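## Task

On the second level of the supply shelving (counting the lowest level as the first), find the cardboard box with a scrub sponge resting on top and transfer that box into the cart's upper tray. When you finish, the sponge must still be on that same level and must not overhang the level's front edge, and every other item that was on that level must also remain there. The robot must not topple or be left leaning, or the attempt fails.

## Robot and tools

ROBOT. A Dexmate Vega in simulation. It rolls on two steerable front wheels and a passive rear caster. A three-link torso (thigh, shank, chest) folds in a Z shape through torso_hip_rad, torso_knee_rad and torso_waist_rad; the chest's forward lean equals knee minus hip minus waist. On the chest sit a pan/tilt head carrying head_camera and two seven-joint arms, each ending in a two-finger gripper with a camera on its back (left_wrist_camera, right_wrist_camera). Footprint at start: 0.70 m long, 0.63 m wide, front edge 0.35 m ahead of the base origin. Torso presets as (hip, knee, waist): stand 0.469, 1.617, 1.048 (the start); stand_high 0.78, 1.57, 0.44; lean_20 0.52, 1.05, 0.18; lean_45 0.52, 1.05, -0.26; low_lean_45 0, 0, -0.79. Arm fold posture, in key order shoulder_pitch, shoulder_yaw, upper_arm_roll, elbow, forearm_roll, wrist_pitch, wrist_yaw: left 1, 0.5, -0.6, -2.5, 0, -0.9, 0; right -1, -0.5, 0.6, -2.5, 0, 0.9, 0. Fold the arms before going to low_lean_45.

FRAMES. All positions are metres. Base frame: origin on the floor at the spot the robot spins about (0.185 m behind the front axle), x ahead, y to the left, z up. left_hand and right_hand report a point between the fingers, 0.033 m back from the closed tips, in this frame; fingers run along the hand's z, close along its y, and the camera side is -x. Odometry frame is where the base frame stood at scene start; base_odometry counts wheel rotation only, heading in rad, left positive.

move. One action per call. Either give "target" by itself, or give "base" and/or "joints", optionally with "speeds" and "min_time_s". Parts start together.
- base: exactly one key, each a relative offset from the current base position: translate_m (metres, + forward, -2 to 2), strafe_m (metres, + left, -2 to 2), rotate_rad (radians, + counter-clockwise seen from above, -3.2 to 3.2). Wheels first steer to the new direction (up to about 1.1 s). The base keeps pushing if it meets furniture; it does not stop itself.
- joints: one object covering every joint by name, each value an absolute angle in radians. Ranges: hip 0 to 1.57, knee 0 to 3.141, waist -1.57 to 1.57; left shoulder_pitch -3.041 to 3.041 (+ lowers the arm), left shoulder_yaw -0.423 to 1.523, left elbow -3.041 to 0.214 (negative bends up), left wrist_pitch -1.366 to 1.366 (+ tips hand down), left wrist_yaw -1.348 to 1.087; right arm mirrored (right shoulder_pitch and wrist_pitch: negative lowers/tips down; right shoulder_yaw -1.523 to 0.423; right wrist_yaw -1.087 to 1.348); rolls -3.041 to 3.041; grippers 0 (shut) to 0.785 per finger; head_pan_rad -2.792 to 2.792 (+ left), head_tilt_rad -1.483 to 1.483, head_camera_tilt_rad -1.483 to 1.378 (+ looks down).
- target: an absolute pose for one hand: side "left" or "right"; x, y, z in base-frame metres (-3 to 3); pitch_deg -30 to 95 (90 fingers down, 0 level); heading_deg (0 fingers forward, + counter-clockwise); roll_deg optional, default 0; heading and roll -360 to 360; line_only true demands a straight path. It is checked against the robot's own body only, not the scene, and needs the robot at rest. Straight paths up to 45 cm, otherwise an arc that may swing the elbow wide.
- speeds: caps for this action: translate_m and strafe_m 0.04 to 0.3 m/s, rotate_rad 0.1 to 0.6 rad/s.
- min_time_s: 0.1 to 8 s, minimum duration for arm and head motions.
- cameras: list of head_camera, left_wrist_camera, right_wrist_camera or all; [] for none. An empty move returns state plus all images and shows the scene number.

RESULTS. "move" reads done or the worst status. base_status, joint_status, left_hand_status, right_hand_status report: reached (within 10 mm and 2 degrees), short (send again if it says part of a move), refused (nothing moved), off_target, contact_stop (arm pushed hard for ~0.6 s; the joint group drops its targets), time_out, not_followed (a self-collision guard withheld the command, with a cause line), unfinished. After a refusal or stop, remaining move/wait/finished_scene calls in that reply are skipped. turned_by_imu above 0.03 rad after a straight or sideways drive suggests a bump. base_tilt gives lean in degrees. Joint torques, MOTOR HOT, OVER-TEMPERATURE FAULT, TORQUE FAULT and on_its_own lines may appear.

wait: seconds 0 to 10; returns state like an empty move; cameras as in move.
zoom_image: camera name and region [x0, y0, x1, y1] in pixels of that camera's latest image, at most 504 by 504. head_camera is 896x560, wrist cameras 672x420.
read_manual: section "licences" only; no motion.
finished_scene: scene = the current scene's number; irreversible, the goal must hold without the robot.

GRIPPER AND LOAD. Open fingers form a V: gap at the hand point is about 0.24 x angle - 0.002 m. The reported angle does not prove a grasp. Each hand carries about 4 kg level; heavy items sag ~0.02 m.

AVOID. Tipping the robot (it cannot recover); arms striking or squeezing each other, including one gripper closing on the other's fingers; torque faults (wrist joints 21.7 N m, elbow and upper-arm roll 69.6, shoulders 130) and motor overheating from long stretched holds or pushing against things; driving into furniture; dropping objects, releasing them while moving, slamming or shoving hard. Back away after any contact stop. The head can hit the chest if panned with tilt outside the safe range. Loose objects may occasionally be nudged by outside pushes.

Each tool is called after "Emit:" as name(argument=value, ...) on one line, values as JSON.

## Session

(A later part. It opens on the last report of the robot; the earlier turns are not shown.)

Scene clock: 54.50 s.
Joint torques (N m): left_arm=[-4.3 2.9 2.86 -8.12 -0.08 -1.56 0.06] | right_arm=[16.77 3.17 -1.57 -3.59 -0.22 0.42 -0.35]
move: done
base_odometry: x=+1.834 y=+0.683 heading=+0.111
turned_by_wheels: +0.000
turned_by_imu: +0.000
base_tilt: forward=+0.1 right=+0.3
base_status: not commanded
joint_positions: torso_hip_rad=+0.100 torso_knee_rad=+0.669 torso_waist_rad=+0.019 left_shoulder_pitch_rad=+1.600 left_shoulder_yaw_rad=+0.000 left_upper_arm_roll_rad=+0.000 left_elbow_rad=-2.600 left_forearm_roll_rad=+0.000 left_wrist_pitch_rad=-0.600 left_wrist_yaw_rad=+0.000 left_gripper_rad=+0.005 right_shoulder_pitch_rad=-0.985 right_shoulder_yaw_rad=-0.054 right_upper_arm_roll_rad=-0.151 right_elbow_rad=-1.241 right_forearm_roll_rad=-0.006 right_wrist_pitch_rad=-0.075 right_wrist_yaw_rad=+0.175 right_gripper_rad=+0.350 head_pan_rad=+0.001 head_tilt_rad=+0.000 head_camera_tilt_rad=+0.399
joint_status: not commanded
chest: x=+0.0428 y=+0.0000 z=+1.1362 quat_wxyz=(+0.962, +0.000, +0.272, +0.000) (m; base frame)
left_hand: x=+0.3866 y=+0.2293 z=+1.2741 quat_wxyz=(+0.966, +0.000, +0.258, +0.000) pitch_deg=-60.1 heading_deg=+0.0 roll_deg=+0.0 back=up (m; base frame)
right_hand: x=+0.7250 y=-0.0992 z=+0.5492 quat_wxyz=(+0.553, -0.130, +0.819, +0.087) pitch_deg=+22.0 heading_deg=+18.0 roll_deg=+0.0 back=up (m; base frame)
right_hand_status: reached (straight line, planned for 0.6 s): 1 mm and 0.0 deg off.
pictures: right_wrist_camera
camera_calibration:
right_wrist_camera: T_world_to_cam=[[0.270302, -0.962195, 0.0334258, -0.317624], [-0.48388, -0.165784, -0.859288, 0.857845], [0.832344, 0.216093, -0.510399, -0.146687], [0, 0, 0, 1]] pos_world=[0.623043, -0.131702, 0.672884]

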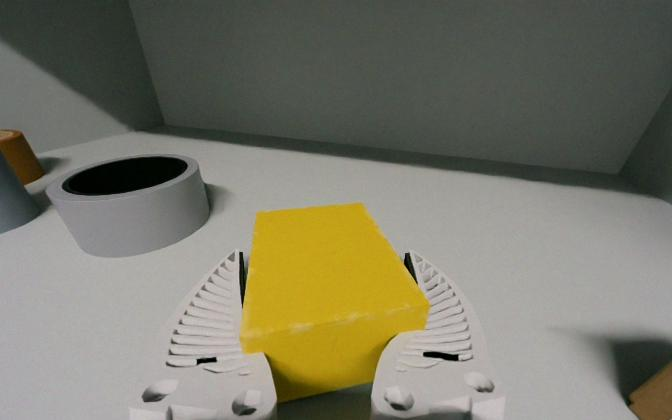

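Emit:
move(joints={"right_gripper_rad":0.56})

Emit:
move(target={"side":"right","x":0.55,"y":-0.152,"z":0.59,"pitch_deg":22,"heading_deg":18})

Emit:
move(base={"strafe_m":-0.2}, cameras=["head_camera","right_wrist_camera"])

Scene clock: 55.53 s.
Joint torques (N m): left_arm=[-4.26 2.9 2.56 -7.4 -0.02 -1.78 0.16] | right_arm=[12.71 1.97 -2.02 -3.04 -0.26 0.68 -0.58]
move: done
base_odometry: x=+1.834 y=+0.683 heading=+0.111
turned_by_wheels: +0.000
turned_by_imu: +0.000
base_tilt: forward=+0.2 right=+0.3
base_status: not commanded
joint_positions: torso_hip_rad=+0.100 torso_knee_rad=+0.669 torso_waist_rad=+0.019 left_shoulder_pitch_rad=+1.600 left_shoulder_yaw_rad=+0.000 left_upper_arm_roll_rad=+0.000 left_elbow_rad=-2.600 left_forearm_roll_rad=+0.000 left_wrist_pitch_rad=-0.600 left_wrist_yaw_rad=+0.000 left_gripper_rad=+0.005 right_shoulder_pitch_rad=-0.984 right_shoulder_yaw_rad=-0.054 right_upper_arm_roll_rad=-0.151 right_elbow_rad=-1.236 right_forearm_roll_rad=-0.006 right_wrist_pitch_rad=-0.072 right_wrist_yaw_rad=+0.175 right_gripper_rad=+0.560 head_pan_rad=+0.001 head_tilt_rad=+0.000 head_camera_tilt_rad=+0.399
joint_status: all done
chest: x=+0.0428 y=+0.0000 z=+1.1362 quat_wxyz=(+0.962, +0.000, +0.272, +0.000) (m; base frame)
left_hand: x=+0.3866 y=+0.2293 z=+1.2741 quat_wxyz=(+0.966, +0.000, +0.258, +0.000) pitch_deg=-60.1 heading_deg=+0.0 roll_deg=+0.0 back=up (m; base frame)
right_hand: x=+0.7250 y=-0.0991 z=+0.5485 quat_wxyz=(+0.553, -0.130, +0.819, +0.087) pitch_deg=+22.0 heading_deg=+18.0 roll_deg=+0.0 back=up (m; base frame)
camera_calibration:
head_camera: T_world_to_cam=[[0.019303, -0.999783, 0.00782719, 0.0187697], [-0.810415, -0.0202307, -0.585507, 0.773851], [0.585538, 0.00495876, -0.81063, 0.948442], [0, 0, 0, 1]] pos_world=[0.071429, 0.0297181, 1.22178]
left_wrist_camera: T_world_to_cam=[[-0.0300178, -0.999543, -0.00354692, 0.241541], [0.818093, -0.0225294, -0.574644, 0.483824], [0.574302, -0.0201513, 0.818396, -1.10659], [0, 0, 0, 1]] pos_world=[0.246955, 0.230032, 1.18451]
right_wrist_camera: T_world_to_cam=[[0.270383, -0.962174, 0.0333779, -0.317613], [-0.483867, -0.165782, -0.859296, 0.857155], [0.832326, 0.216189, -0.510388, -0.147079], [0, 0, 0, 1]] pos_world=[0.623043, -0.131702, 0.672084]

Scene clock: 59.63 s.
Joint torques (N m): left_arm=[-5.15 2.99 2.4 -8.77 -0.11 -1.9 0.02] | right_arm=[-2.93 -1.67 4.97 -12.44 0.32 3.3 0.26]
move: done
base_odometry: x=+1.834 y=+0.683 heading=+0.111
turned_by_wheels: +0.000
turned_by_imu: +0.001
base_tilt: forward=+0.2 right=+0.3
base_status: not commanded
joint_positions: torso_hip_rad=+0.100 torso_knee_rad=+0.669 torso_waist_rad=+0.019 left_shoulder_pitch_rad=+1.600 left_shoulder_yaw_rad=+0.000 left_upper_arm_roll_rad=+0.000 left_elbow_rad=-2.600 left_forearm_roll_rad=+0.000 left_wrist_pitch_rad=-0.600 left_wrist_yaw_rad=+0.000 left_gripper_rad=+0.005 right_shoulder_pitch_rad=-1.575 right_shoulder_yaw_rad=-0.170 right_upper_arm_roll_rad=-0.035 right_elbow_rad=-1.928 right_forearm_roll_rad=+0.045 right_wrist_pitch_rad=-0.170 right_wrist_yaw_rad=+0.218 right_gripper_rad=+0.560 head_pan_rad=+0.001 head_tilt_rad=+0.000 head_camera_tilt_rad=+0.399
joint_status: not commanded
chest: x=+0.0428 y=+0.0000 z=+1.1362 quat_wxyz=(+0.962, +0.000, +0.272, +0.000) (m; base frame)
left_hand: x=+0.3866 y=+0.2293 z=+1.2741 quat_wxyz=(+0.966, +0.000, +0.258, +0.000) pitch_deg=-60.1 heading_deg=+0.0 roll_deg=+0.0 back=up (m; base frame)
right_hand: x=+0.5515 y=-0.1515 z=+0.5889 quat_wxyz=(+0.552, -0.130, +0.819, +0.087) pitch_deg=+22.0 heading_deg=+18.0 roll_deg=+0.0 back=up (m; base frame)
right_hand_status: reached (straight line, planned for 2.6 s): 2 mm and 0.1 deg off.
camera_calibration:
head_camera: T_world_to_cam=[[0.019303, -0.999783, 0.00782719, 0.0187697], [-0.810415, -0.0202307, -0.585507, 0.773851], [0.585538, 0.00495876, -0.81063, 0.948442], [0, 0, 0, 1]] pos_world=[0.071429, 0.0297181, 1.22178]
left_wrist_camera: T_world_to_cam=[[-0.0300178, -0.999543, -0.00354692, 0.241541], [0.818093, -0.0225294, -0.574644, 0.483824], [0.574302, -0.0201513, 0.818396, -1.10659], [0, 0, 0, 1]] pos_world=[0.246955, 0.230032, 1.18451]
right_wrist_camera: T_world_to_cam=[[0.270262, -0.962219, 0.0330736, -0.322266], [-0.485194, -0.165788, -0.858546, 0.799565], [0.831592, 0.215985, -0.511669, 0.0304179], [0, 0, 0, 1]] pos_world=[0.449745, -0.184101, 0.712686]

Scene clock: 62.10 s.
Joint torques (N m): left_arm=[-4.43 2.16 2.45 -8.64 -0.11 -1.62 0.14] | right_arm=[-2.87 -2.62 5.12 -13.27 0.6 3.61 0.34]
move: done
base_odometry: x=+1.856 y=+0.485 heading=+0.110
turned_by_wheels: -0.001
turned_by_imu: -0.002
base_tilt: forward=+0.2 right=+0.3
base_status: done
joint_positions: torso_hip_rad=+0.100 torso_knee_rad=+0.669 torso_waist_rad=+0.019 left_shoulder_pitch_rad=+1.600 left_shoulder_yaw_rad=+0.000 left_upper_arm_roll_rad=+0.000 left_elbow_rad=-2.600 left_forearm_roll_rad=+0.000 left_wrist_pitch_rad=-0.600 left_wrist_yaw_rad=+0.000 left_gripper_rad=+0.005 right_shoulder_pitch_rad=-1.581 right_shoulder_yaw_rad=-0.171 right_upper_arm_roll_rad=-0.034 right_elbow_rad=-1.934 right_forearm_roll_rad=+0.046 right_wrist_pitch_rad=-0.170 right_wrist_yaw_rad=+0.219 right_gripper_rad=+0.560 head_pan_rad=+0.001 head_tilt_rad=+0.000 head_camera_tilt_rad=+0.399
joint_status: not commanded
chest: x=+0.0428 y=+0.0000 z=+1.1362 quat_wxyz=(+0.962, +0.000, +0.272, +0.000) (m; base frame)
left_hand: x=+0.3866 y=+0.2293 z=+1.2741 quat_wxyz=(+0.966, +0.000, +0.258, +0.000) pitch_deg=-60.1 heading_deg=+0.0 roll_deg=+0.0 back=up (m; base frame)
right_hand: x=+0.5499 y=-0.1519 z=+0.5896 quat_wxyz=(+0.552, -0.130, +0.819, +0.088) pitch_deg=+22.0 heading_deg=+18.0 roll_deg=+0.0 back=up (m; base frame)
pictures: head_camera, right_wrist_camera
camera_calibration:
head_camera: T_world_to_cam=[[0.0192454, -0.999784, 0.00790889, 0.0186737], [-0.810416, -0.0202318, -0.585505, 0.773849], [0.585539, 0.00485878, -0.81063, 0.948445], [0, 0, 0, 1]] pos_world=[0.0714292, 0.0297177, 1.22178]
right_wrist_camera: T_world_to_cam=[[0.270595, -0.962119, 0.0332374, -0.322366], [-0.48512, -0.166098, -0.858528, 0.799188], [0.831527, 0.216189, -0.511689, 0.0323358], [0, 0, 0, 1]] pos_world=[0.448045, -0.184402, 0.713386]

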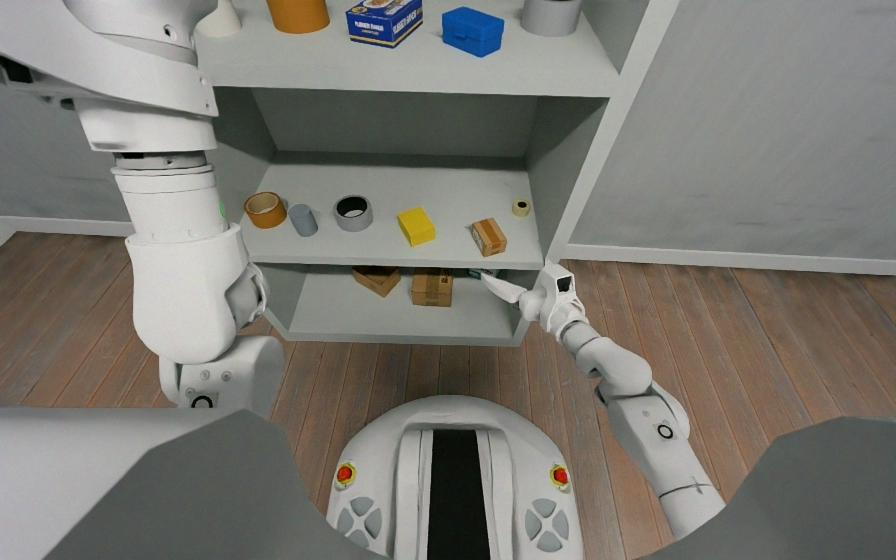

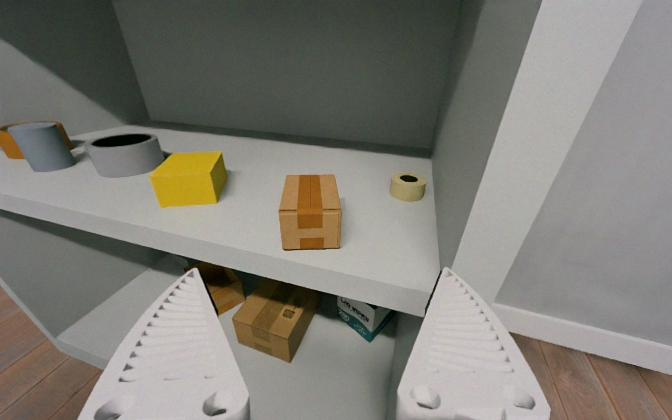

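Emit:
move(target={"side":"right","x":0.56,"y":-0.134,"z":0.566,"pitch_deg":22,"heading_deg":18})

Emit:
move(target={"side":"right","x":0.625,"y":-0.113,"z":0.564,"pitch_deg":22,"heading_deg":18,"line_only":true}, cameras=["right_wrist_camera"])

Scene clock: 64.57 s.
Joint torques (N m): left_arm=[-4.6 2.94 2.57 -8.65 -0.08 -1.56 0.11] | right_arm=[10.96 0.83 -0.66 -7.25 0.22 2.92 -0.41]
move: done
base_odometry: x=+1.856 y=+0.485 heading=+0.110
turned_by_wheels: +0.000
turned_by_imu: +0.001
base_tilt: forward=+0.2 right=+0.3
base_status: not commanded
joint_positions: torso_hip_rad=+0.100 torso_knee_rad=+0.669 torso_waist_rad=+0.019 left_shoulder_pitch_rad=+1.600 left_shoulder_yaw_rad=+0.000 left_upper_arm_roll_rad=+0.000 left_elbow_rad=-2.600 left_forearm_roll_rad=+0.000 left_wrist_pitch_rad=-0.600 left_wrist_yaw_rad=+0.000 left_gripper_rad=+0.005 right_shoulder_pitch_rad=-1.523 right_shoulder_yaw_rad=-0.147 right_upper_arm_roll_rad=-0.078 right_elbow_rad=-1.818 right_forearm_roll_rad=+0.019 right_wrist_pitch_rad=-0.111 right_wrist_yaw_rad=+0.193 right_gripper_rad=+0.560 head_pan_rad=+0.001 head_tilt_rad=+0.000 head_camera_tilt_rad=+0.399
joint_status: not commanded
chest: x=+0.0428 y=+0.0000 z=+1.1362 quat_wxyz=(+0.962, +0.000, +0.272, +0.000) (m; base frame)
left_hand: x=+0.3866 y=+0.2293 z=+1.2741 quat_wxyz=(+0.966, +0.000, +0.258, +0.000) pitch_deg=-60.1 heading_deg=+0.0 roll_deg=+0.0 back=up (m; base frame)
right_hand: x=+0.5593 y=-0.1351 z=+0.5666 quat_wxyz=(+0.552, -0.130, +0.819, +0.087) pitch_deg=+22.1 heading_deg=+18.0 roll_deg=+0.0 back=up (m; base frame)
right_hand_status: reached (straight line, planned for 0.7 s): 1 mm and 0.1 deg off.
camera_calibration:
head_camera: T_world_to_cam=[[0.0192454, -0.999784, 0.00790889, 0.0186737], [-0.810416, -0.0202318, -0.585505, 0.773849], [0.585539, 0.00485878, -0.81063, 0.948445], [0, 0, 0, 1]] pos_world=[0.0714292, 0.0297177, 1.22178]
left_wrist_camera: T_world_to_cam=[[-0.0300178, -0.999543, -0.00354692, 0.241541], [0.818093, -0.0225294, -0.574644, 0.483824], [0.574302, -0.0201513, 0.818396, -1.10659], [0, 0, 0, 1]] pos_world=[0.246955, 0.230032, 1.18451]
right_wrist_camera: T_world_to_cam=[[0.270241, -0.962212, 0.0334209, -0.307989], [-0.485215, -0.166092, -0.858475, 0.786849], [0.831586, 0.215779, -0.511765, 0.00899222], [0, 0, 0, 1]] pos_world=[0.457545, -0.167601, 0.690386]

Scene clock: 66.93 s.
Joint torques (N m): left_arm=[-3.36 2.64 2.5 -8.71 -0.06 -1.93 0.13] | right_arm=[13.54 2.55 -1.19 -8.35 0.16 3.4 -0.6]
move: done
base_odometry: x=+1.856 y=+0.485 heading=+0.110
turned_by_wheels: +0.000
turned_by_imu: +0.001
base_tilt: forward=+0.2 right=+0.3
base_status: not commanded
joint_positions: torso_hip_rad=+0.100 torso_knee_rad=+0.669 torso_waist_rad=+0.019 left_shoulder_pitch_rad=+1.600 left_shoulder_yaw_rad=+0.000 left_upper_arm_roll_rad=+0.000 left_elbow_rad=-2.600 left_forearm_roll_rad=+0.000 left_wrist_pitch_rad=-0.600 left_wrist_yaw_rad=+0.000 left_gripper_rad=+0.005 right_shoulder_pitch_rad=-1.330 right_shoulder_yaw_rad=-0.109 right_upper_arm_roll_rad=-0.123 right_elbow_rad=-1.670 right_forearm_roll_rad=+0.000 right_wrist_pitch_rad=-0.157 right_wrist_yaw_rad=+0.176 right_gripper_rad=+0.560 head_pan_rad=+0.001 head_tilt_rad=+0.000 head_camera_tilt_rad=+0.399
joint_status: not commanded
chest: x=+0.0428 y=+0.0000 z=+1.1362 quat_wxyz=(+0.962, +0.000, +0.272, +0.000) (m; base frame)
left_hand: x=+0.3866 y=+0.2293 z=+1.2741 quat_wxyz=(+0.966, +0.000, +0.258, +0.000) pitch_deg=-60.1 heading_deg=+0.0 roll_deg=+0.0 back=up (m; base frame)
right_hand: x=+0.6230 y=-0.1139 z=+0.5635 quat_wxyz=(+0.552, -0.130, +0.819, +0.087) pitch_deg=+22.0 heading_deg=+18.0 roll_deg=+0.0 back=up (m; base frame)
right_hand_status: reached (straight line, planned for 1.0 s): 2 mm and 0.1 deg off.
pictures: right_wrist_camera
camera_calibration:
right_wrist_camera: T_world_to_cam=[[0.270272, -0.962208, 0.0332883, -0.304598], [-0.485156, -0.165976, -0.858531, 0.818594], [0.831611, 0.215887, -0.51168, -0.0501133], [0, 0, 0, 1]] pos_world=[0.521145, -0.146401, 0.687286]

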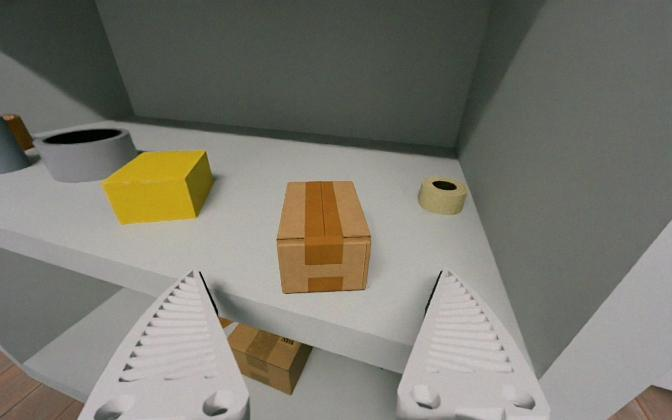

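Emit:
move(target={"side":"right","x":0.71,"y":-0.086,"z":0.564,"pitch_deg":22,"heading_deg":18,"line_only":true}, cameras=["right_wrist_camera"])

Emit:
move(joints={"right_gripper_rad":0.22})

Emit:
move(target={"side":"right","x":0.71,"y":-0.086,"z":0.62,"pitch_deg":22,"heading_deg":18}, cameras=["right_wrist_camera"])

Scene clock: 70.20 s.
Joint torques (N m): left_arm=[-3.99 2.85 2.57 -8.47 -0.09 -2.03 0.18] | right_arm=[18.19 2.75 -1.45 -7.67 0.03 3.12 -0.43]
move: done
base_odometry: x=+1.856 y=+0.485 heading=+0.110
turned_by_wheels: +0.000
turned_by_imu: +0.001
base_tilt: forward=+0.1 right=+0.3
base_status: not commanded
joint_positions: torso_hip_rad=+0.100 torso_knee_rad=+0.669 torso_waist_rad=+0.019 left_shoulder_pitch_rad=+1.600 left_shoulder_yaw_rad=+0.000 left_upper_arm_roll_rad=+0.000 left_elbow_rad=-2.600 left_forearm_roll_rad=+0.000 left_wrist_pitch_rad=-0.600 left_wrist_yaw_rad=+0.000 left_gripper_rad=+0.005 right_shoulder_pitch_rad=-1.059 right_shoulder_yaw_rad=-0.048 right_upper_arm_roll_rad=-0.165 right_elbow_rad=-1.392 right_forearm_roll_rad=-0.017 right_wrist_pitch_rad=-0.156 right_wrist_yaw_rad=+0.154 right_gripper_rad=+0.560 head_pan_rad=+0.001 head_tilt_rad=+0.000 head_camera_tilt_rad=+0.399
joint_status: not commanded
chest: x=+0.0428 y=+0.0000 z=+1.1362 quat_wxyz=(+0.962, +0.000, +0.272, +0.000) (m; base frame)
left_hand: x=+0.3866 y=+0.2293 z=+1.2741 quat_wxyz=(+0.966, +0.000, +0.258, +0.000) pitch_deg=-60.1 heading_deg=+0.0 roll_deg=+0.0 back=up (m; base frame)
right_hand: x=+0.7082 y=-0.0868 z=+0.5633 quat_wxyz=(+0.552, -0.130, +0.819, +0.087) pitch_deg=+22.1 heading_deg=+18.0 roll_deg=+0.0 back=up (m; base frame)
right_hand_status: reached (straight line, planned for 1.2 s): 2 mm and 0.1 deg off.
pictures: right_wrist_camera
camera_calibration:
right_wrist_camera: T_world_to_cam=[[0.27014, -0.962247, 0.0332291, -0.301454], [-0.485346, -0.1659, -0.858438, 0.864364], [0.831543, 0.215771, -0.511839, -0.126865], [0, 0, 0, 1]] pos_world=[0.606445, -0.119301, 0.687086]

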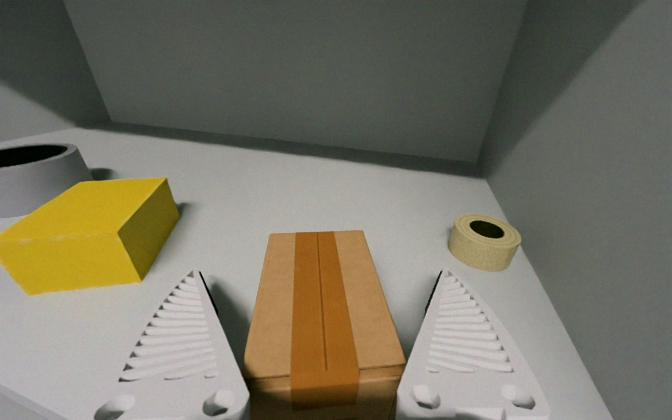

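Scene clock: 71.10 s.
Joint torques (N m): left_arm=[-3.81 2.19 2.32 -8.88 -0.14 -1.4 0.12] | right_arm=[19.19 4.42 -1.45 -7.17 0.05 2.33 -0.31]
move: done
base_odometry: x=+1.856 y=+0.485 heading=+0.110
turned_by_wheels: +0.000
turned_by_imu: +0.000
base_tilt: forward=+0.2 right=+0.3
base_status: not commanded
joint_positions: torso_hip_rad=+0.100 torso_knee_rad=+0.669 torso_waist_rad=+0.019 left_shoulder_pitch_rad=+1.600 left_shoulder_yaw_rad=+0.000 left_upper_arm_roll_rad=+0.000 left_elbow_rad=-2.600 left_forearm_roll_rad=+0.000 left_wrist_pitch_rad=-0.600 left_wrist_yaw_rad=+0.000 left_gripper_rad=+0.005 right_shoulder_pitch_rad=-1.055 right_shoulder_yaw_rad=-0.047 right_upper_arm_roll_rad=-0.166 right_elbow_rad=-1.388 right_forearm_roll_rad=-0.017 right_wrist_pitch_rad=-0.156 right_wrist_yaw_rad=+0.154 right_gripper_rad=+0.220 head_pan_rad=+0.001 head_tilt_rad=+0.000 head_camera_tilt_rad=+0.399
joint_status: all done
chest: x=+0.0428 y=+0.0000 z=+1.1362 quat_wxyz=(+0.962, +0.000, +0.272, +0.000) (m; base frame)
left_hand: x=+0.3866 y=+0.2293 z=+1.2741 quat_wxyz=(+0.966, +0.000, +0.258, +0.000) pitch_deg=-60.1 heading_deg=+0.0 roll_deg=+0.0 back=up (m; base frame)
right_hand: x=+0.7095 y=-0.0863 z=+0.5635 quat_wxyz=(+0.552, -0.130, +0.819, +0.087) pitch_deg=+22.0 heading_deg=+18.0 roll_deg=+0.0 back=up (m; base frame)
camera_calibration:
head_camera: T_world_to_cam=[[0.0192454, -0.999784, 0.00790889, 0.0186737], [-0.810416, -0.0202318, -0.585505, 0.773849], [0.585539, 0.00485878, -0.81063, 0.948445], [0, 0, 0, 1]] pos_world=[0.0714292, 0.0297177, 1.22178]
left_wrist_camera: T_world_to_cam=[[-0.0300178, -0.999543, -0.00354692, 0.241541], [0.818093, -0.0225294, -0.574644, 0.483824], [0.574302, -0.0201513, 0.818396, -1.10659], [0, 0, 0, 1]] pos_world=[0.246955, 0.230032, 1.18451]
right_wrist_camera: T_world_to_cam=[[0.270272, -0.962208, 0.0332883, -0.301419], [-0.485156, -0.165976, -0.858531, 0.865141], [0.831611, 0.215887, -0.51168, -0.128006], [0, 0, 0, 1]] pos_world=[0.607645, -0.118801, 0.687286]

Scene clock: 73.73 s.
Joint torques (N m): left_arm=[-4.45 2.97 2.13 -7.73 -0.08 -1.28 0.08] | right_arm=[6.95 0.13 4.13 -14.69 0.6 3.43 0.22]
move: done
base_odometry: x=+1.856 y=+0.485 heading=+0.110
turned_by_wheels: +0.000
turned_by_imu: +0.001
base_tilt: forward=+0.2 right=+0.3
base_status: not commanded
joint_positions: torso_hip_rad=+0.100 torso_knee_rad=+0.669 torso_waist_rad=+0.019 left_shoulder_pitch_rad=+1.600 left_shoulder_yaw_rad=+0.000 left_upper_arm_roll_rad=+0.000 left_elbow_rad=-2.600 left_forearm_roll_rad=+0.000 left_wrist_pitch_rad=-0.600 left_wrist_yaw_rad=+0.000 left_gripper_rad=+0.005 right_shoulder_pitch_rad=-1.101 right_shoulder_yaw_rad=-0.056 right_upper_arm_roll_rad=-0.160 right_elbow_rad=-1.650 right_forearm_roll_rad=-0.018 right_wrist_pitch_rad=-0.371 right_wrist_yaw_rad=+0.162 right_gripper_rad=+0.220 head_pan_rad=+0.001 head_tilt_rad=+0.000 head_camera_tilt_rad=+0.399
joint_status: not commanded
chest: x=+0.0428 y=+0.0000 z=+1.1362 quat_wxyz=(+0.962, +0.000, +0.272, +0.000) (m; base frame)
left_hand: x=+0.3866 y=+0.2293 z=+1.2741 quat_wxyz=(+0.966, +0.000, +0.258, +0.000) pitch_deg=-60.1 heading_deg=+0.0 roll_deg=+0.0 back=up (m; base frame)
right_hand: x=+0.7099 y=-0.0858 z=+0.6183 quat_wxyz=(+0.552, -0.130, +0.819, +0.088) pitch_deg=+22.1 heading_deg=+18.0 roll_deg=+0.0 back=up (m; base frame)
right_hand_status: reached (straight line, planned for 1.2 s): 2 mm and 0.1 deg off.
pictures: right_wrist_camera
camera_calibration:
right_wrist_camera: T_world_to_cam=[[0.270657, -0.9621, 0.0332832, -0.303212], [-0.485284, -0.166216, -0.858412, 0.912459], [0.831411, 0.216184, -0.511879, -0.100163], [0, 0, 0, 1]] pos_world=[0.608145, -0.118402, 0.742086]

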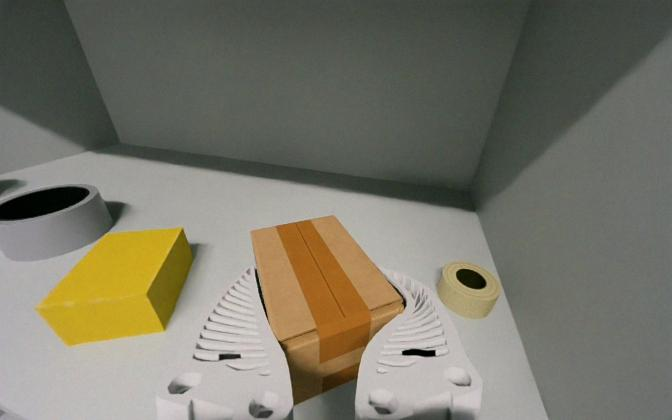

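Emit:
move(base={"translate_m":-0.65})

Emit:
move(target={"side":"right","x":0.62,"y":-0.09,"z":0.86,"pitch_deg":22,"heading_deg":0}, cameras=["right_wrist_camera"])

Emit:
move(base={"rotate_rad":-2.72})

Emit:
move(base={"translate_m":1.7})

Emit:
move(base={"rotate_rad":1.1}, joints={"head_camera_tilt_rad":0.1}, cameras=["head_camera","right_wrist_camera"])

Scene clock: 79.63 s.
Joint torques (N m): left_arm=[-4.93 3.98 2.43 -8.44 -0.07 -1.3 0.13] | right_arm=[7.82 -0.07 3.63 -13.81 0.06 4.17 0]
move: done
base_odometry: x=+1.209 y=+0.415 heading=+0.109
turned_by_wheels: -0.001
turned_by_imu: +0.000
base_tilt: forward=+0.2 right=+0.2
base_status: done
joint_positions: torso_hip_rad=+0.100 torso_knee_rad=+0.669 torso_waist_rad=+0.019 left_shoulder_pitch_rad=+1.600 left_shoulder_yaw_rad=+0.000 left_upper_arm_roll_rad=+0.000 left_elbow_rad=-2.600 left_forearm_roll_rad=+0.000 left_wrist_pitch_rad=-0.600 left_wrist_yaw_rad=+0.000 left_gripper_rad=+0.005 right_shoulder_pitch_rad=-1.102 right_shoulder_yaw_rad=-0.057 right_upper_arm_roll_rad=-0.159 right_elbow_rad=-1.655 right_forearm_roll_rad=-0.018 right_wrist_pitch_rad=-0.376 right_wrist_yaw_rad=+0.162 right_gripper_rad=+0.220 head_pan_rad=+0.001 head_tilt_rad=+0.000 head_camera_tilt_rad=+0.399
joint_status: not commanded
chest: x=+0.0429 y=+0.0000 z=+1.1362 quat_wxyz=(+0.962, +0.000, +0.272, +0.000) (m; base frame)
left_hand: x=+0.3867 y=+0.2293 z=+1.2740 quat_wxyz=(+0.966, +0.000, +0.258, +0.000) pitch_deg=-60.1 heading_deg=+0.0 roll_deg=+0.0 back=up (m; base frame)
right_hand: x=+0.7098 y=-0.0859 z=+0.6193 quat_wxyz=(+0.552, -0.130, +0.819, +0.088) pitch_deg=+22.1 heading_deg=+18.0 roll_deg=+0.0 back=up (m; base frame)
camera_calibration:
head_camera: T_world_to_cam=[[0.0192459, -0.999784, 0.00790422, 0.0186774], [-0.810545, -0.0202306, -0.585326, 0.77372], [0.585359, 0.00485842, -0.810759, 0.948558], [0, 0, 0, 1]] pos_world=[0.0715282, 0.0297177, 1.22178]
left_wrist_camera: T_world_to_cam=[[-0.0300187, -0.999543, -0.00354277, 0.241539], [0.818013, -0.0225297, -0.574758, 0.48384], [0.574416, -0.0201515, 0.818316, -1.1065], [0, 0, 0, 1]] pos_world=[0.247055, 0.230032, 1.18441]
right_wrist_camera: T_world_to_cam=[[0.270704, -0.962086, 0.0333075, -0.303267], [-0.485383, -0.166289, -0.858342, 0.913354], [0.831338, 0.21619, -0.511995, -0.0993859], [0, 0, 0, 1]] pos_world=[0.608045, -0.118402, 0.743186]

Scene clock: 84.70 s.
Joint torques (N m): left_arm=[-4.23 3.84 2.33 -8.87 -0.02 -1.52 -0.05] | right_arm=[15 5.13 -4.09 -11.06 -0.26 3.46 -0.34]
move: done
base_odometry: x=+1.209 y=+0.415 heading=+0.109
turned_by_wheels: +0.000
turned_by_imu: +0.001
base_tilt: forward=+0.1 right=+0.3
base_status: not commanded
joint_positions: torso_hip_rad=+0.100 torso_knee_rad=+0.669 torso_waist_rad=+0.019 left_shoulder_pitch_rad=+1.600 left_shoulder_yaw_rad=+0.000 left_upper_arm_roll_rad=+0.000 left_elbow_rad=-2.600 left_forearm_roll_rad=+0.000 left_wrist_pitch_rad=-0.600 left_wrist_yaw_rad=+0.000 left_gripper_rad=+0.005 right_shoulder_pitch_rad=-1.190 right_shoulder_yaw_rad=+0.207 right_upper_arm_roll_rad=-0.476 right_elbow_rad=-2.562 right_forearm_roll_rad=-0.277 right_wrist_pitch_rad=-1.268 right_wrist_yaw_rad=-0.244 right_gripper_rad=+0.220 head_pan_rad=+0.001 head_tilt_rad=+0.000 head_camera_tilt_rad=+0.399
joint_status: not commanded
chest: x=+0.0429 y=+0.0000 z=+1.1362 quat_wxyz=(+0.962, +0.000, +0.272, +0.000) (m; base frame)
left_hand: x=+0.3867 y=+0.2293 z=+1.2740 quat_wxyz=(+0.966, +0.000, +0.258, +0.000) pitch_deg=-60.1 heading_deg=+0.0 roll_deg=+0.0 back=up (m; base frame)
right_hand: x=+0.6206 y=-0.0898 z=+0.8580 quat_wxyz=(+0.559, -0.001, +0.829, +0.000) pitch_deg=+22.1 heading_deg=+0.1 roll_deg=-0.1 back=up (m; base frame)
right_hand_status: reached (straight line, planned for 3.5 s): 2 mm and 0.1 deg off.
pictures: right_wrist_camera
camera_calibration:
right_wrist_camera: T_world_to_cam=[[-0.0379177, -0.998692, 0.0343033, -0.103412], [-0.51301, -0.0100043, -0.858324, 1.10539], [0.857545, -0.0501436, -0.511959, 0.0575323], [0, 0, 0, 1]] pos_world=[0.513819, -0.0893332, 0.981787]

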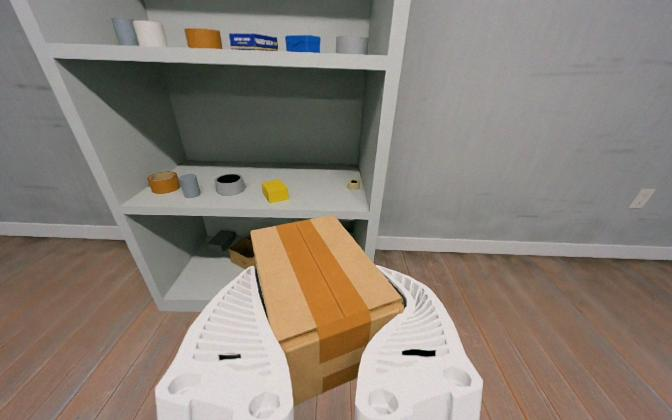

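Scene clock: 90.83 s.
Joint torques (N m): left_arm=[-4.39 2.58 2.49 -8.48 -0.06 -1.29 0.08] | right_arm=[15.07 6.59 -4.62 -13.27 -0.26 3.39 -0.22]
move: done
base_odometry: x=+1.209 y=+0.415 heading=-2.609
turned_by_wheels: -2.718
turned_by_imu: -2.643
base_tilt: forward=+0.2 right=+0.3
base_status: done
joint_positions: torso_hip_rad=+0.100 torso_knee_rad=+0.669 torso_waist_rad=+0.019 left_shoulder_pitch_rad=+1.600 left_shoulder_yaw_rad=+0.000 left_upper_arm_roll_rad=+0.000 left_elbow_rad=-2.600 left_forearm_roll_rad=+0.000 left_wrist_pitch_rad=-0.600 left_wrist_yaw_rad=+0.000 left_gripper_rad=+0.005 right_shoulder_pitch_rad=-1.189 right_shoulder_yaw_rad=+0.208 right_upper_arm_roll_rad=-0.479 right_elbow_rad=-2.566 right_forearm_roll_rad=-0.279 right_wrist_pitch_rad=-1.274 right_wrist_yaw_rad=-0.247 right_gripper_rad=+0.220 head_pan_rad=+0.001 head_tilt_rad=+0.000 head_camera_tilt_rad=+0.399
joint_status: not commanded
chest: x=+0.0429 y=+0.0000 z=+1.1362 quat_wxyz=(+0.962, +0.000, +0.272, +0.000) (m; base frame)
left_hand: x=+0.3867 y=+0.2293 z=+1.2740 quat_wxyz=(+0.966, +0.000, +0.258, +0.000) pitch_deg=-60.1 heading_deg=+0.0 roll_deg=+0.0 back=up (m; base frame)
right_hand: x=+0.6198 y=-0.0901 z=+0.8593 quat_wxyz=(+0.559, +0.000, +0.829, +0.000) pitch_deg=+22.1 heading_deg=+0.0 roll_deg=+0.0 back=up (m; base frame)
camera_calibration:
head_camera: T_world_to_cam=[[0.0192459, -0.999784, 0.00790422, 0.0186774], [-0.810545, -0.0202306, -0.585326, 0.77372], [0.585359, 0.00485842, -0.810759, 0.948558], [0, 0, 0, 1]] pos_world=[0.0715282, 0.0297177, 1.22178]
left_wrist_camera: T_world_to_cam=[[-0.0300187, -0.999543, -0.00354277, 0.241539], [0.818013, -0.0225297, -0.574758, 0.48384], [0.574416, -0.0201515, 0.818316, -1.1065], [0, 0, 0, 1]] pos_world=[0.247055, 0.230032, 1.18441]
right_wrist_camera: T_world_to_cam=[[-0.0400859, -0.998619, 0.03395, -0.102218], [-0.513127, -0.00858094, -0.85827, 1.10623], [0.857376, -0.0518252, -0.512075, 0.0589247], [0, 0, 0, 1]] pos_world=[0.513018, -0.0895307, 0.983087]

Scene clock: 98.57 s.
Joint torques (N m): left_arm=[-4 3.1 2.38 -8.52 -0.07 -1.8 0.17] | right_arm=[15.01 4.52 -3.92 -12.57 -0.16 4.05 0.08]
move: done
base_odometry: x=-0.258 y=-0.444 heading=-2.610
turned_by_wheels: -0.001
turned_by_imu: -0.007
base_tilt: forward=+0.2 right=+0.3
base_status: done
joint_positions: torso_hip_rad=+0.100 torso_knee_rad=+0.669 torso_waist_rad=+0.019 left_shoulder_pitch_rad=+1.600 left_shoulder_yaw_rad=+0.000 left_upper_arm_roll_rad=+0.000 left_elbow_rad=-2.600 left_forearm_roll_rad=+0.000 left_wrist_pitch_rad=-0.600 left_wrist_yaw_rad=+0.000 left_gripper_rad=+0.005 right_shoulder_pitch_rad=-1.189 right_shoulder_yaw_rad=+0.208 right_upper_arm_roll_rad=-0.479 right_elbow_rad=-2.566 right_forearm_roll_rad=-0.279 right_wrist_pitch_rad=-1.274 right_wrist_yaw_rad=-0.247 right_gripper_rad=+0.220 head_pan_rad=+0.001 head_tilt_rad=+0.000 head_camera_tilt_rad=+0.399
joint_status: not commanded
chest: x=+0.0430 y=+0.0000 z=+1.1362 quat_wxyz=(+0.962, +0.000, +0.272, +0.000) (m; base frame)
left_hand: x=+0.3868 y=+0.2293 z=+1.2740 quat_wxyz=(+0.966, +0.000, +0.258, +0.000) pitch_deg=-60.1 heading_deg=+0.0 roll_deg=+0.0 back=up (m; base frame)
right_hand: x=+0.6199 y=-0.0901 z=+0.8593 quat_wxyz=(+0.559, +0.000, +0.829, +0.000) pitch_deg=+22.1 heading_deg=+0.0 roll_deg=+0.0 back=up (m; base frame)
camera_calibration:
head_camera: T_world_to_cam=[[0.0192468, -0.999784, 0.00790484, 0.0186774], [-0.810545, -0.0202317, -0.585326, 0.773661], [0.585359, 0.00485843, -0.810759, 0.948477], [0, 0, 0, 1]] pos_world=[0.0715282, 0.0297177, 1.22168]
left_wrist_camera: T_world_to_cam=[[-0.0300179, -0.999543, -0.00354023, 0.241539], [0.817967, -0.0225289, -0.574824, 0.483848], [0.574482, -0.0201508, 0.818269, -1.10652], [0, 0, 0, 1]] pos_world=[0.247155, 0.230032, 1.18441]
right_wrist_camera: T_world_to_cam=[[-0.040083, -0.998619, 0.0339482, -0.102214], [-0.513202, -0.00857638, -0.858225, 1.10628], [0.857332, -0.0518225, -0.512149, 0.0589351], [0, 0, 0, 1]] pos_world=[0.513118, -0.0895307, 0.983087]

Scene clock: 102.00 s.
Joint torques (N m): left_arm=[-4.08 2.95 2.1 -8.81 -0.01 -2.36 0] | right_arm=[13.05 6.3 -2.94 -12.27 -0.23 4.42 -0.22]
move: done
base_odometry: x=-0.259 y=-0.445 heading=-1.511
turned_by_wheels: +1.099
turned_by_imu: +1.069
base_tilt: forward=+0.1 right=+0.4
base_status: done
joint_positions: torso_hip_rad=+0.100 torso_knee_rad=+0.669 torso_waist_rad=+0.019 left_shoulder_pitch_rad=+1.600 left_shoulder_yaw_rad=+0.000 left_upper_arm_roll_rad=+0.000 left_elbow_rad=-2.600 left_forearm_roll_rad=+0.000 left_wrist_pitch_rad=-0.600 left_wrist_yaw_rad=+0.000 left_gripper_rad=+0.005 right_shoulder_pitch_rad=-1.189 right_shoulder_yaw_rad=+0.208 right_upper_arm_roll_rad=-0.479 right_elbow_rad=-2.566 right_forearm_roll_rad=-0.279 right_wrist_pitch_rad=-1.274 right_wrist_yaw_rad=-0.247 right_gripper_rad=+0.220 head_pan_rad=+0.000 head_tilt_rad=+0.000 head_camera_tilt_rad=+0.101
joint_status: all done
chest: x=+0.0430 y=+0.0000 z=+1.1362 quat_wxyz=(+0.962, +0.000, +0.272, +0.000) (m; base frame)
left_hand: x=+0.3868 y=+0.2293 z=+1.2740 quat_wxyz=(+0.966, +0.000, +0.258, +0.000) pitch_deg=-60.1 heading_deg=+0.0 roll_deg=+0.0 back=up (m; base frame)
right_hand: x=+0.6199 y=-0.0901 z=+0.8593 quat_wxyz=(+0.559, +0.000, +0.829, +0.000) pitch_deg=+22.1 heading_deg=+0.0 roll_deg=+0.0 back=up (m; base frame)
pictures: head_camera, right_wrist_camera
camera_calibration:
head_camera: T_world_to_cam=[[0.0159475, -0.999788, 0.0130573, 0.0124091], [-0.602535, -0.0200308, -0.797841, 1.03178], [0.797933, 0.00485609, -0.602727, 0.69101], [0, 0, 0, 1]] pos_world=[0.070106, 0.0297183, 1.23952]
right_wrist_camera: T_world_to_cam=[[-0.040083, -0.998619, 0.0339482, -0.102214], [-0.513202, -0.00857638, -0.858225, 1.10628], [0.857332, -0.0518225, -0.512149, 0.0589351], [0, 0, 0, 1]] pos_world=[0.513118, -0.0895307, 0.983087]

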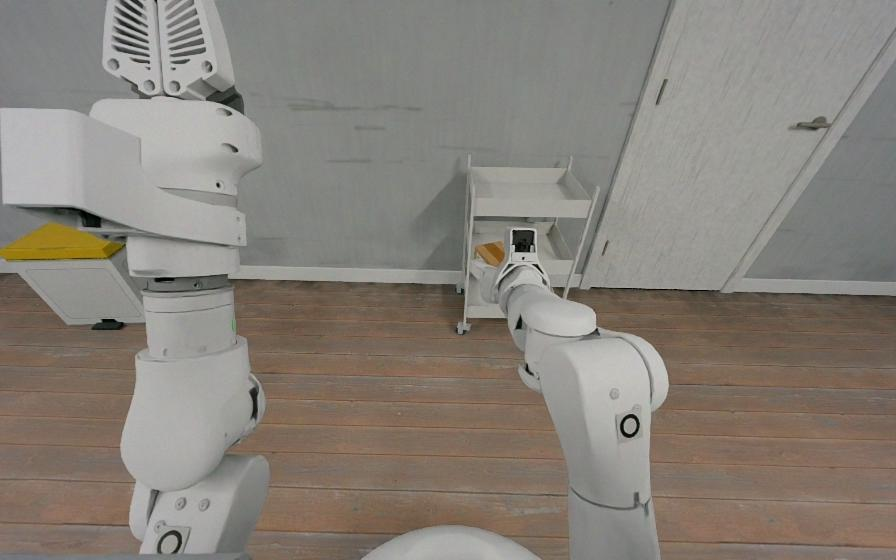

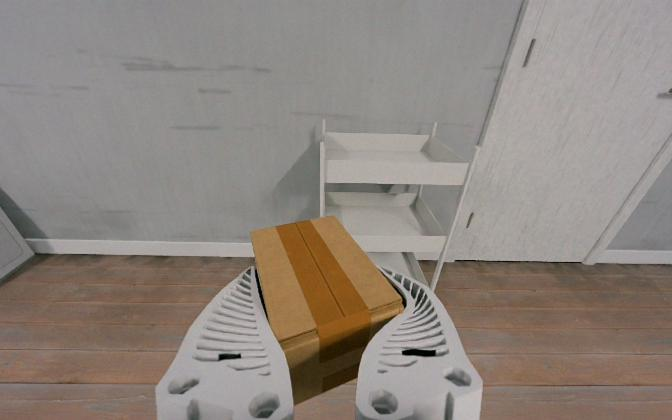

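Emit:
move(base={"rotate_rad":-0.062})

Emit:
move(base={"strafe_m":-0.127})

Emit:
move(base={"translate_m":0.5}, joints={"head_camera_tilt_rad":0.3}, cameras=["head_camera","right_wrist_camera"])

Scene clock: 104.23 s.
Joint torques (N m): left_arm=[-4.4 3 2 -8.56 -0.21 -1.96 0.07] | right_arm=[13.69 6.45 -3.32 -11.34 -0.05 3.11 -0.1]
move: done
base_odometry: x=-0.259 y=-0.445 heading=-1.573
turned_by_wheels: -0.062
turned_by_imu: -0.060
base_tilt: forward=+0.2 right=+0.4
base_status: done
joint_positions: torso_hip_rad=+0.100 torso_knee_rad=+0.669 torso_waist_rad=+0.019 left_shoulder_pitch_rad=+1.600 left_shoulder_yaw_rad=+0.000 left_upper_arm_roll_rad=+0.000 left_elbow_rad=-2.600 left_forearm_roll_rad=+0.000 left_wrist_pitch_rad=-0.600 left_wrist_yaw_rad=+0.000 left_gripper_rad=+0.005 right_shoulder_pitch_rad=-1.189 right_shoulder_yaw_rad=+0.208 right_upper_arm_roll_rad=-0.479 right_elbow_rad=-2.566 right_forearm_roll_rad=-0.279 right_wrist_pitch_rad=-1.274 right_wrist_yaw_rad=-0.247 right_gripper_rad=+0.220 head_pan_rad=+0.000 head_tilt_rad=+0.000 head_camera_tilt_rad=+0.101
joint_status: not commanded
chest: x=+0.0430 y=+0.0000 z=+1.1362 quat_wxyz=(+0.962, +0.000, +0.272, +0.000) (m; base frame)
left_hand: x=+0.3868 y=+0.2293 z=+1.2740 quat_wxyz=(+0.966, +0.000, +0.258, +0.000) pitch_deg=-60.1 heading_deg=+0.0 roll_deg=+0.0 back=up (m; base frame)
right_hand: x=+0.6199 y=-0.0901 z=+0.8593 quat_wxyz=(+0.559, +0.000, +0.829, +0.000) pitch_deg=+22.1 heading_deg=+0.0 roll_deg=+0.0 back=up (m; base frame)
camera_calibration:
head_camera: T_world_to_cam=[[0.0159475, -0.999788, 0.0130573, 0.0124091], [-0.602535, -0.0200308, -0.797841, 1.03178], [0.797933, 0.00485609, -0.602727, 0.69101], [0, 0, 0, 1]] pos_world=[0.070106, 0.0297183, 1.23952]
left_wrist_camera: T_world_to_cam=[[-0.0300179, -0.999543, -0.00354023, 0.241539], [0.817967, -0.0225289, -0.574824, 0.483848], [0.574482, -0.0201508, 0.818269, -1.10652], [0, 0, 0, 1]] pos_world=[0.247155, 0.230032, 1.18441]
right_wrist_camera: T_world_to_cam=[[-0.040083, -0.998619, 0.0339482, -0.102214], [-0.513202, -0.00857638, -0.858225, 1.10628], [0.857332, -0.0518225, -0.512149, 0.0589351], [0, 0, 0, 1]] pos_world=[0.513118, -0.0895307, 0.983087]

Scene clock: 106.70 s.
Joint torques (N m): left_arm=[-3.01 2.51 1.97 -8.73 -0.05 -2 0.1] | right_arm=[12.75 5.43 -3.26 -10.11 0.04 4.05 -0.2]
move: done
base_odometry: x=-0.386 y=-0.445 heading=-1.573
turned_by_wheels: -0.001
turned_by_imu: -0.001
base_tilt: forward=+0.2 right=+0.4
base_status: done
joint_positions: torso_hip_rad=+0.100 torso_knee_rad=+0.669 torso_waist_rad=+0.019 left_shoulder_pitch_rad=+1.600 left_shoulder_yaw_rad=+0.000 left_upper_arm_roll_rad=+0.000 left_elbow_rad=-2.600 left_forearm_roll_rad=+0.000 left_wrist_pitch_rad=-0.600 left_wrist_yaw_rad=+0.000 left_gripper_rad=+0.005 right_shoulder_pitch_rad=-1.189 right_shoulder_yaw_rad=+0.208 right_upper_arm_roll_rad=-0.479 right_elbow_rad=-2.566 right_forearm_roll_rad=-0.279 right_wrist_pitch_rad=-1.274 right_wrist_yaw_rad=-0.247 right_gripper_rad=+0.220 head_pan_rad=+0.000 head_tilt_rad=+0.000 head_camera_tilt_rad=+0.101
joint_status: not commanded
chest: x=+0.0430 y=+0.0000 z=+1.1362 quat_wxyz=(+0.962, +0.000, +0.272, +0.000) (m; base frame)
left_hand: x=+0.3868 y=+0.2293 z=+1.2740 quat_wxyz=(+0.966, +0.000, +0.258, +0.000) pitch_deg=-60.1 heading_deg=+0.0 roll_deg=+0.0 back=up (m; base frame)
right_hand: x=+0.6199 y=-0.0901 z=+0.8593 quat_wxyz=(+0.559, +0.000, +0.829, +0.000) pitch_deg=+22.1 heading_deg=+0.0 roll_deg=+0.0 back=up (m; base frame)
camera_calibration:
head_camera: T_world_to_cam=[[0.0159475, -0.999788, 0.0130573, 0.0124091], [-0.602535, -0.0200308, -0.797841, 1.03178], [0.797933, 0.00485609, -0.602727, 0.69101], [0, 0, 0, 1]] pos_world=[0.070106, 0.0297183, 1.23952]
left_wrist_camera: T_world_to_cam=[[-0.0300179, -0.999543, -0.00354023, 0.241539], [0.817967, -0.0225289, -0.574824, 0.483848], [0.574482, -0.0201508, 0.818269, -1.10652], [0, 0, 0, 1]] pos_world=[0.247155, 0.230032, 1.18441]
right_wrist_camera: T_world_to_cam=[[-0.0400859, -0.998619, 0.03395, -0.102218], [-0.513127, -0.00858094, -0.85827, 1.10623], [0.857376, -0.0518252, -0.512075, 0.0589247], [0, 0, 0, 1]] pos_world=[0.513018, -0.0895307, 0.983087]

Scene clock: 110.47 s.
Joint torques (N m): left_arm=[-3.24 2.74 2.25 -9.46 -0.06 -1.8 0.16] | right_arm=[13.8 5.69 -3.32 -11.75 -0.3 3.89 -0.32]
move: done
base_odometry: x=-0.388 y=-0.945 heading=-1.573
turned_by_wheels: +0.001
turned_by_imu: +0.001
base_tilt: forward=+0.1 right=+0.3
base_status: done
joint_positions: torso_hip_rad=+0.100 torso_knee_rad=+0.669 torso_waist_rad=+0.019 left_shoulder_pitch_rad=+1.600 left_shoulder_yaw_rad=+0.000 left_upper_arm_roll_rad=+0.000 left_elbow_rad=-2.600 left_forearm_roll_rad=+0.000 left_wrist_pitch_rad=-0.600 left_wrist_yaw_rad=+0.000 left_gripper_rad=+0.005 right_shoulder_pitch_rad=-1.189 right_shoulder_yaw_rad=+0.208 right_upper_arm_roll_rad=-0.479 right_elbow_rad=-2.566 right_forearm_roll_rad=-0.279 right_wrist_pitch_rad=-1.274 right_wrist_yaw_rad=-0.247 right_gripper_rad=+0.220 head_pan_rad=+0.000 head_tilt_rad=+0.000 head_camera_tilt_rad=+0.299
joint_status: all done
chest: x=+0.0430 y=+0.0000 z=+1.1362 quat_wxyz=(+0.962, +0.000, +0.272, +0.000) (m; base frame)
left_hand: x=+0.3868 y=+0.2293 z=+1.2740 quat_wxyz=(+0.966, +0.000, +0.258, +0.000) pitch_deg=-60.1 heading_deg=+0.0 roll_deg=+0.0 back=up (m; base frame)
right_hand: x=+0.6199 y=-0.0901 z=+0.8593 quat_wxyz=(+0.559, +0.000, +0.829, +0.000) pitch_deg=+22.1 heading_deg=+0.0 roll_deg=+0.0 back=up (m; base frame)
pictures: head_camera, right_wrist_camera
camera_calibration:
head_camera: T_world_to_cam=[[0.0182195, -0.999786, 0.00979601, 0.0163792], [-0.74807, -0.0201316, -0.663315, 0.868548], [0.66337, 0.00475716, -0.748277, 0.870971], [0, 0, 0, 1]] pos_world=[0.0716605, 0.0297177, 1.22769]
right_wrist_camera: T_world_to_cam=[[-0.040083, -0.998619, 0.0339482, -0.102214], [-0.513202, -0.00857638, -0.858225, 1.10628], [0.857332, -0.0518225, -0.512149, 0.0589351], [0, 0, 0, 1]] pos_world=[0.513118, -0.0895307, 0.983087]

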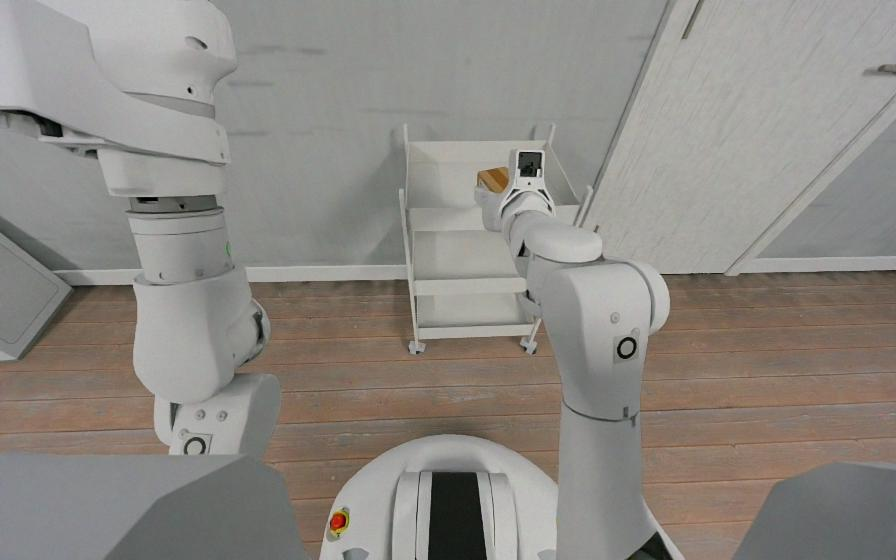

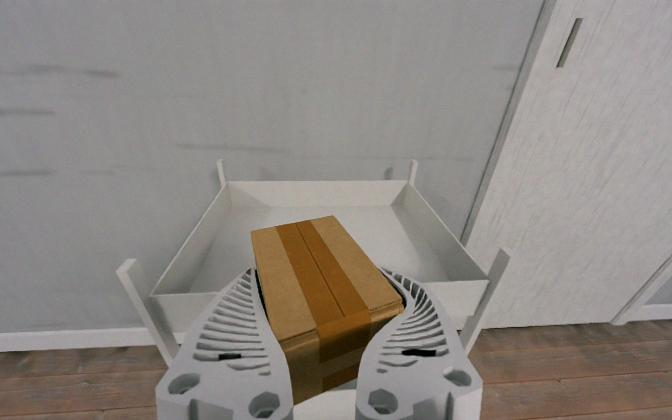

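Emit:
move(base={"translate_m":0.265})

Emit:
move(target={"side":"right","x":0.685,"y":-0.09,"z":0.73,"pitch_deg":22,"heading_deg":0}, cameras=["head_camera","right_wrist_camera"])

Scene clock: 113.20 s.
Joint torques (N m): left_arm=[-4.27 2.57 1.98 -9.22 -0.19 -1.67 0.07] | right_arm=[14 4.54 -4.05 -11.63 -0.17 3.23 -0.24]
move: done
base_odometry: x=-0.389 y=-1.210 heading=-1.572
turned_by_wheels: +0.001
turned_by_imu: +0.001
base_tilt: forward=+0.2 right=+0.3
base_status: done
joint_positions: torso_hip_rad=+0.100 torso_knee_rad=+0.669 torso_waist_rad=+0.019 left_shoulder_pitch_rad=+1.600 left_shoulder_yaw_rad=+0.000 left_upper_arm_roll_rad=+0.000 left_elbow_rad=-2.600 left_forearm_roll_rad=+0.000 left_wrist_pitch_rad=-0.600 left_wrist_yaw_rad=+0.000 left_gripper_rad=+0.005 right_shoulder_pitch_rad=-1.189 right_shoulder_yaw_rad=+0.208 right_upper_arm_roll_rad=-0.479 right_elbow_rad=-2.566 right_forearm_roll_rad=-0.279 right_wrist_pitch_rad=-1.274 right_wrist_yaw_rad=-0.247 right_gripper_rad=+0.220 head_pan_rad=+0.000 head_tilt_rad=+0.000 head_camera_tilt_rad=+0.299
joint_status: not commanded
chest: x=+0.0430 y=+0.0000 z=+1.1362 quat_wxyz=(+0.962, +0.000, +0.272, +0.000) (m; base frame)
left_hand: x=+0.3868 y=+0.2293 z=+1.2740 quat_wxyz=(+0.966, +0.000, +0.258, +0.000) pitch_deg=-60.1 heading_deg=+0.0 roll_deg=+0.0 back=up (m; base frame)
right_hand: x=+0.6199 y=-0.0901 z=+0.8592 quat_wxyz=(+0.559, +0.000, +0.829, +0.000) pitch_deg=+22.1 heading_deg=+0.0 roll_deg=+0.0 back=up (m; base frame)
camera_calibration:
head_camera: T_world_to_cam=[[0.0182215, -0.999786, 0.00979493, 0.0163786], [-0.748113, -0.0201327, -0.663266, 0.868566], [0.663321, 0.00475796, -0.74832, 0.870961], [0, 0, 0, 1]] pos_world=[0.0717602, 0.0297177, 1.22769]
left_wrist_camera: T_world_to_cam=[[-0.0300197, -0.999543, -0.0035385, 0.241538], [0.817933, -0.0225302, -0.574873, 0.483914], [0.57453, -0.0201518, 0.818235, -1.10649], [0, 0, 0, 1]] pos_world=[0.247155, 0.230032, 1.18441]
right_wrist_camera: T_world_to_cam=[[-0.0400809, -0.998619, 0.0339517, -0.102218], [-0.513202, -0.00858046, -0.858225, 1.10627], [0.857332, -0.0518225, -0.512149, 0.0589351], [0, 0, 0, 1]] pos_world=[0.513118, -0.0895307, 0.983087]

Scene clock: 116.77 s.
Joint torques (N m): left_arm=[-3.09 2.42 2.02 -8.32 -0.09 -2.15 0.17] | right_arm=[15.47 1.73 0.56 -9.35 -0.41 4.3 -0.08]
move: done
base_odometry: x=-0.389 y=-1.210 heading=-1.572
turned_by_wheels: +0.000
turned_by_imu: +0.001
base_tilt: forward=+0.2 right=+0.3
base_status: not commanded
joint_positions: torso_hip_rad=+0.100 torso_knee_rad=+0.669 torso_waist_rad=+0.019 left_shoulder_pitch_rad=+1.600 left_shoulder_yaw_rad=+0.000 left_upper_arm_roll_rad=+0.000 left_elbow_rad=-2.600 left_forearm_roll_rad=+0.000 left_wrist_pitch_rad=-0.600 left_wrist_yaw_rad=+0.000 left_gripper_rad=+0.005 right_shoulder_pitch_rad=-1.205 right_shoulder_yaw_rad=+0.192 right_upper_arm_roll_rad=-0.299 right_elbow_rad=-2.082 right_forearm_roll_rad=-0.167 right_wrist_pitch_rad=-0.754 right_wrist_yaw_rad=-0.219 right_gripper_rad=+0.220 head_pan_rad=+0.000 head_tilt_rad=+0.000 head_camera_tilt_rad=+0.299
joint_status: not commanded
chest: x=+0.0430 y=+0.0000 z=+1.1362 quat_wxyz=(+0.962, +0.000, +0.272, +0.000) (m; base frame)
left_hand: x=+0.3868 y=+0.2293 z=+1.2740 quat_wxyz=(+0.966, +0.000, +0.258, +0.000) pitch_deg=-60.1 heading_deg=+0.0 roll_deg=+0.0 back=up (m; base frame)
right_hand: x=+0.6842 y=-0.0897 z=+0.7310 quat_wxyz=(+0.559, +0.000, +0.829, +0.000) pitch_deg=+22.1 heading_deg=+0.0 roll_deg=+0.0 back=up (m; base frame)
right_hand_status: reached (straight line, planned for 2.0 s): 1 mm and 0.1 deg off.
pictures: head_camera, right_wrist_camera
camera_calibration:
head_camera: T_world_to_cam=[[0.0182215, -0.999786, 0.00979493, 0.0163786], [-0.748113, -0.0201327, -0.663266, 0.868566], [0.663321, 0.00475796, -0.74832, 0.870961], [0, 0, 0, 1]] pos_world=[0.0717602, 0.0297177, 1.22769]
right_wrist_camera: T_world_to_cam=[[-0.0395674, -0.998643, 0.0338548, -0.0951062], [-0.512822, -0.00878352, -0.85845, 1.02907], [0.857582, -0.0513282, -0.511779, -0.0622112], [0, 0, 0, 1]] pos_world=[0.577318, -0.0891315, 0.854786]

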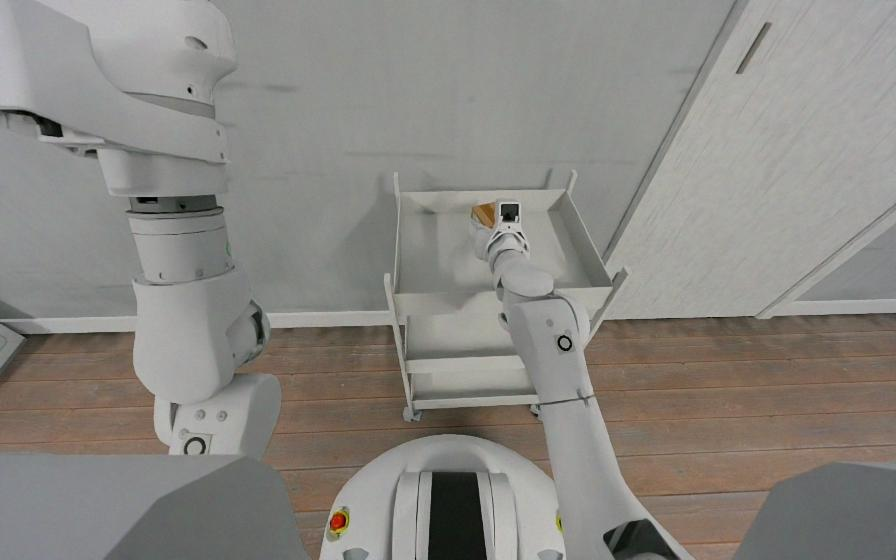

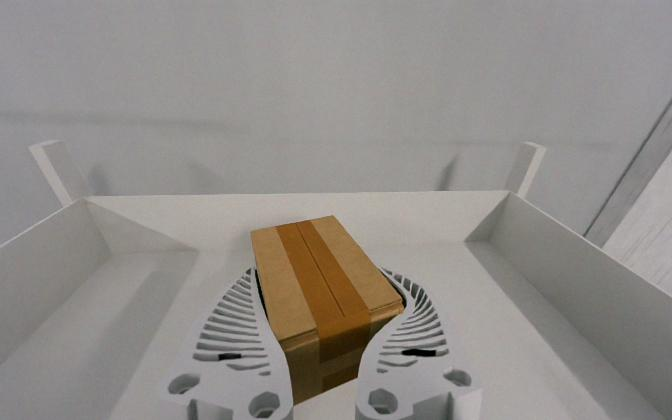

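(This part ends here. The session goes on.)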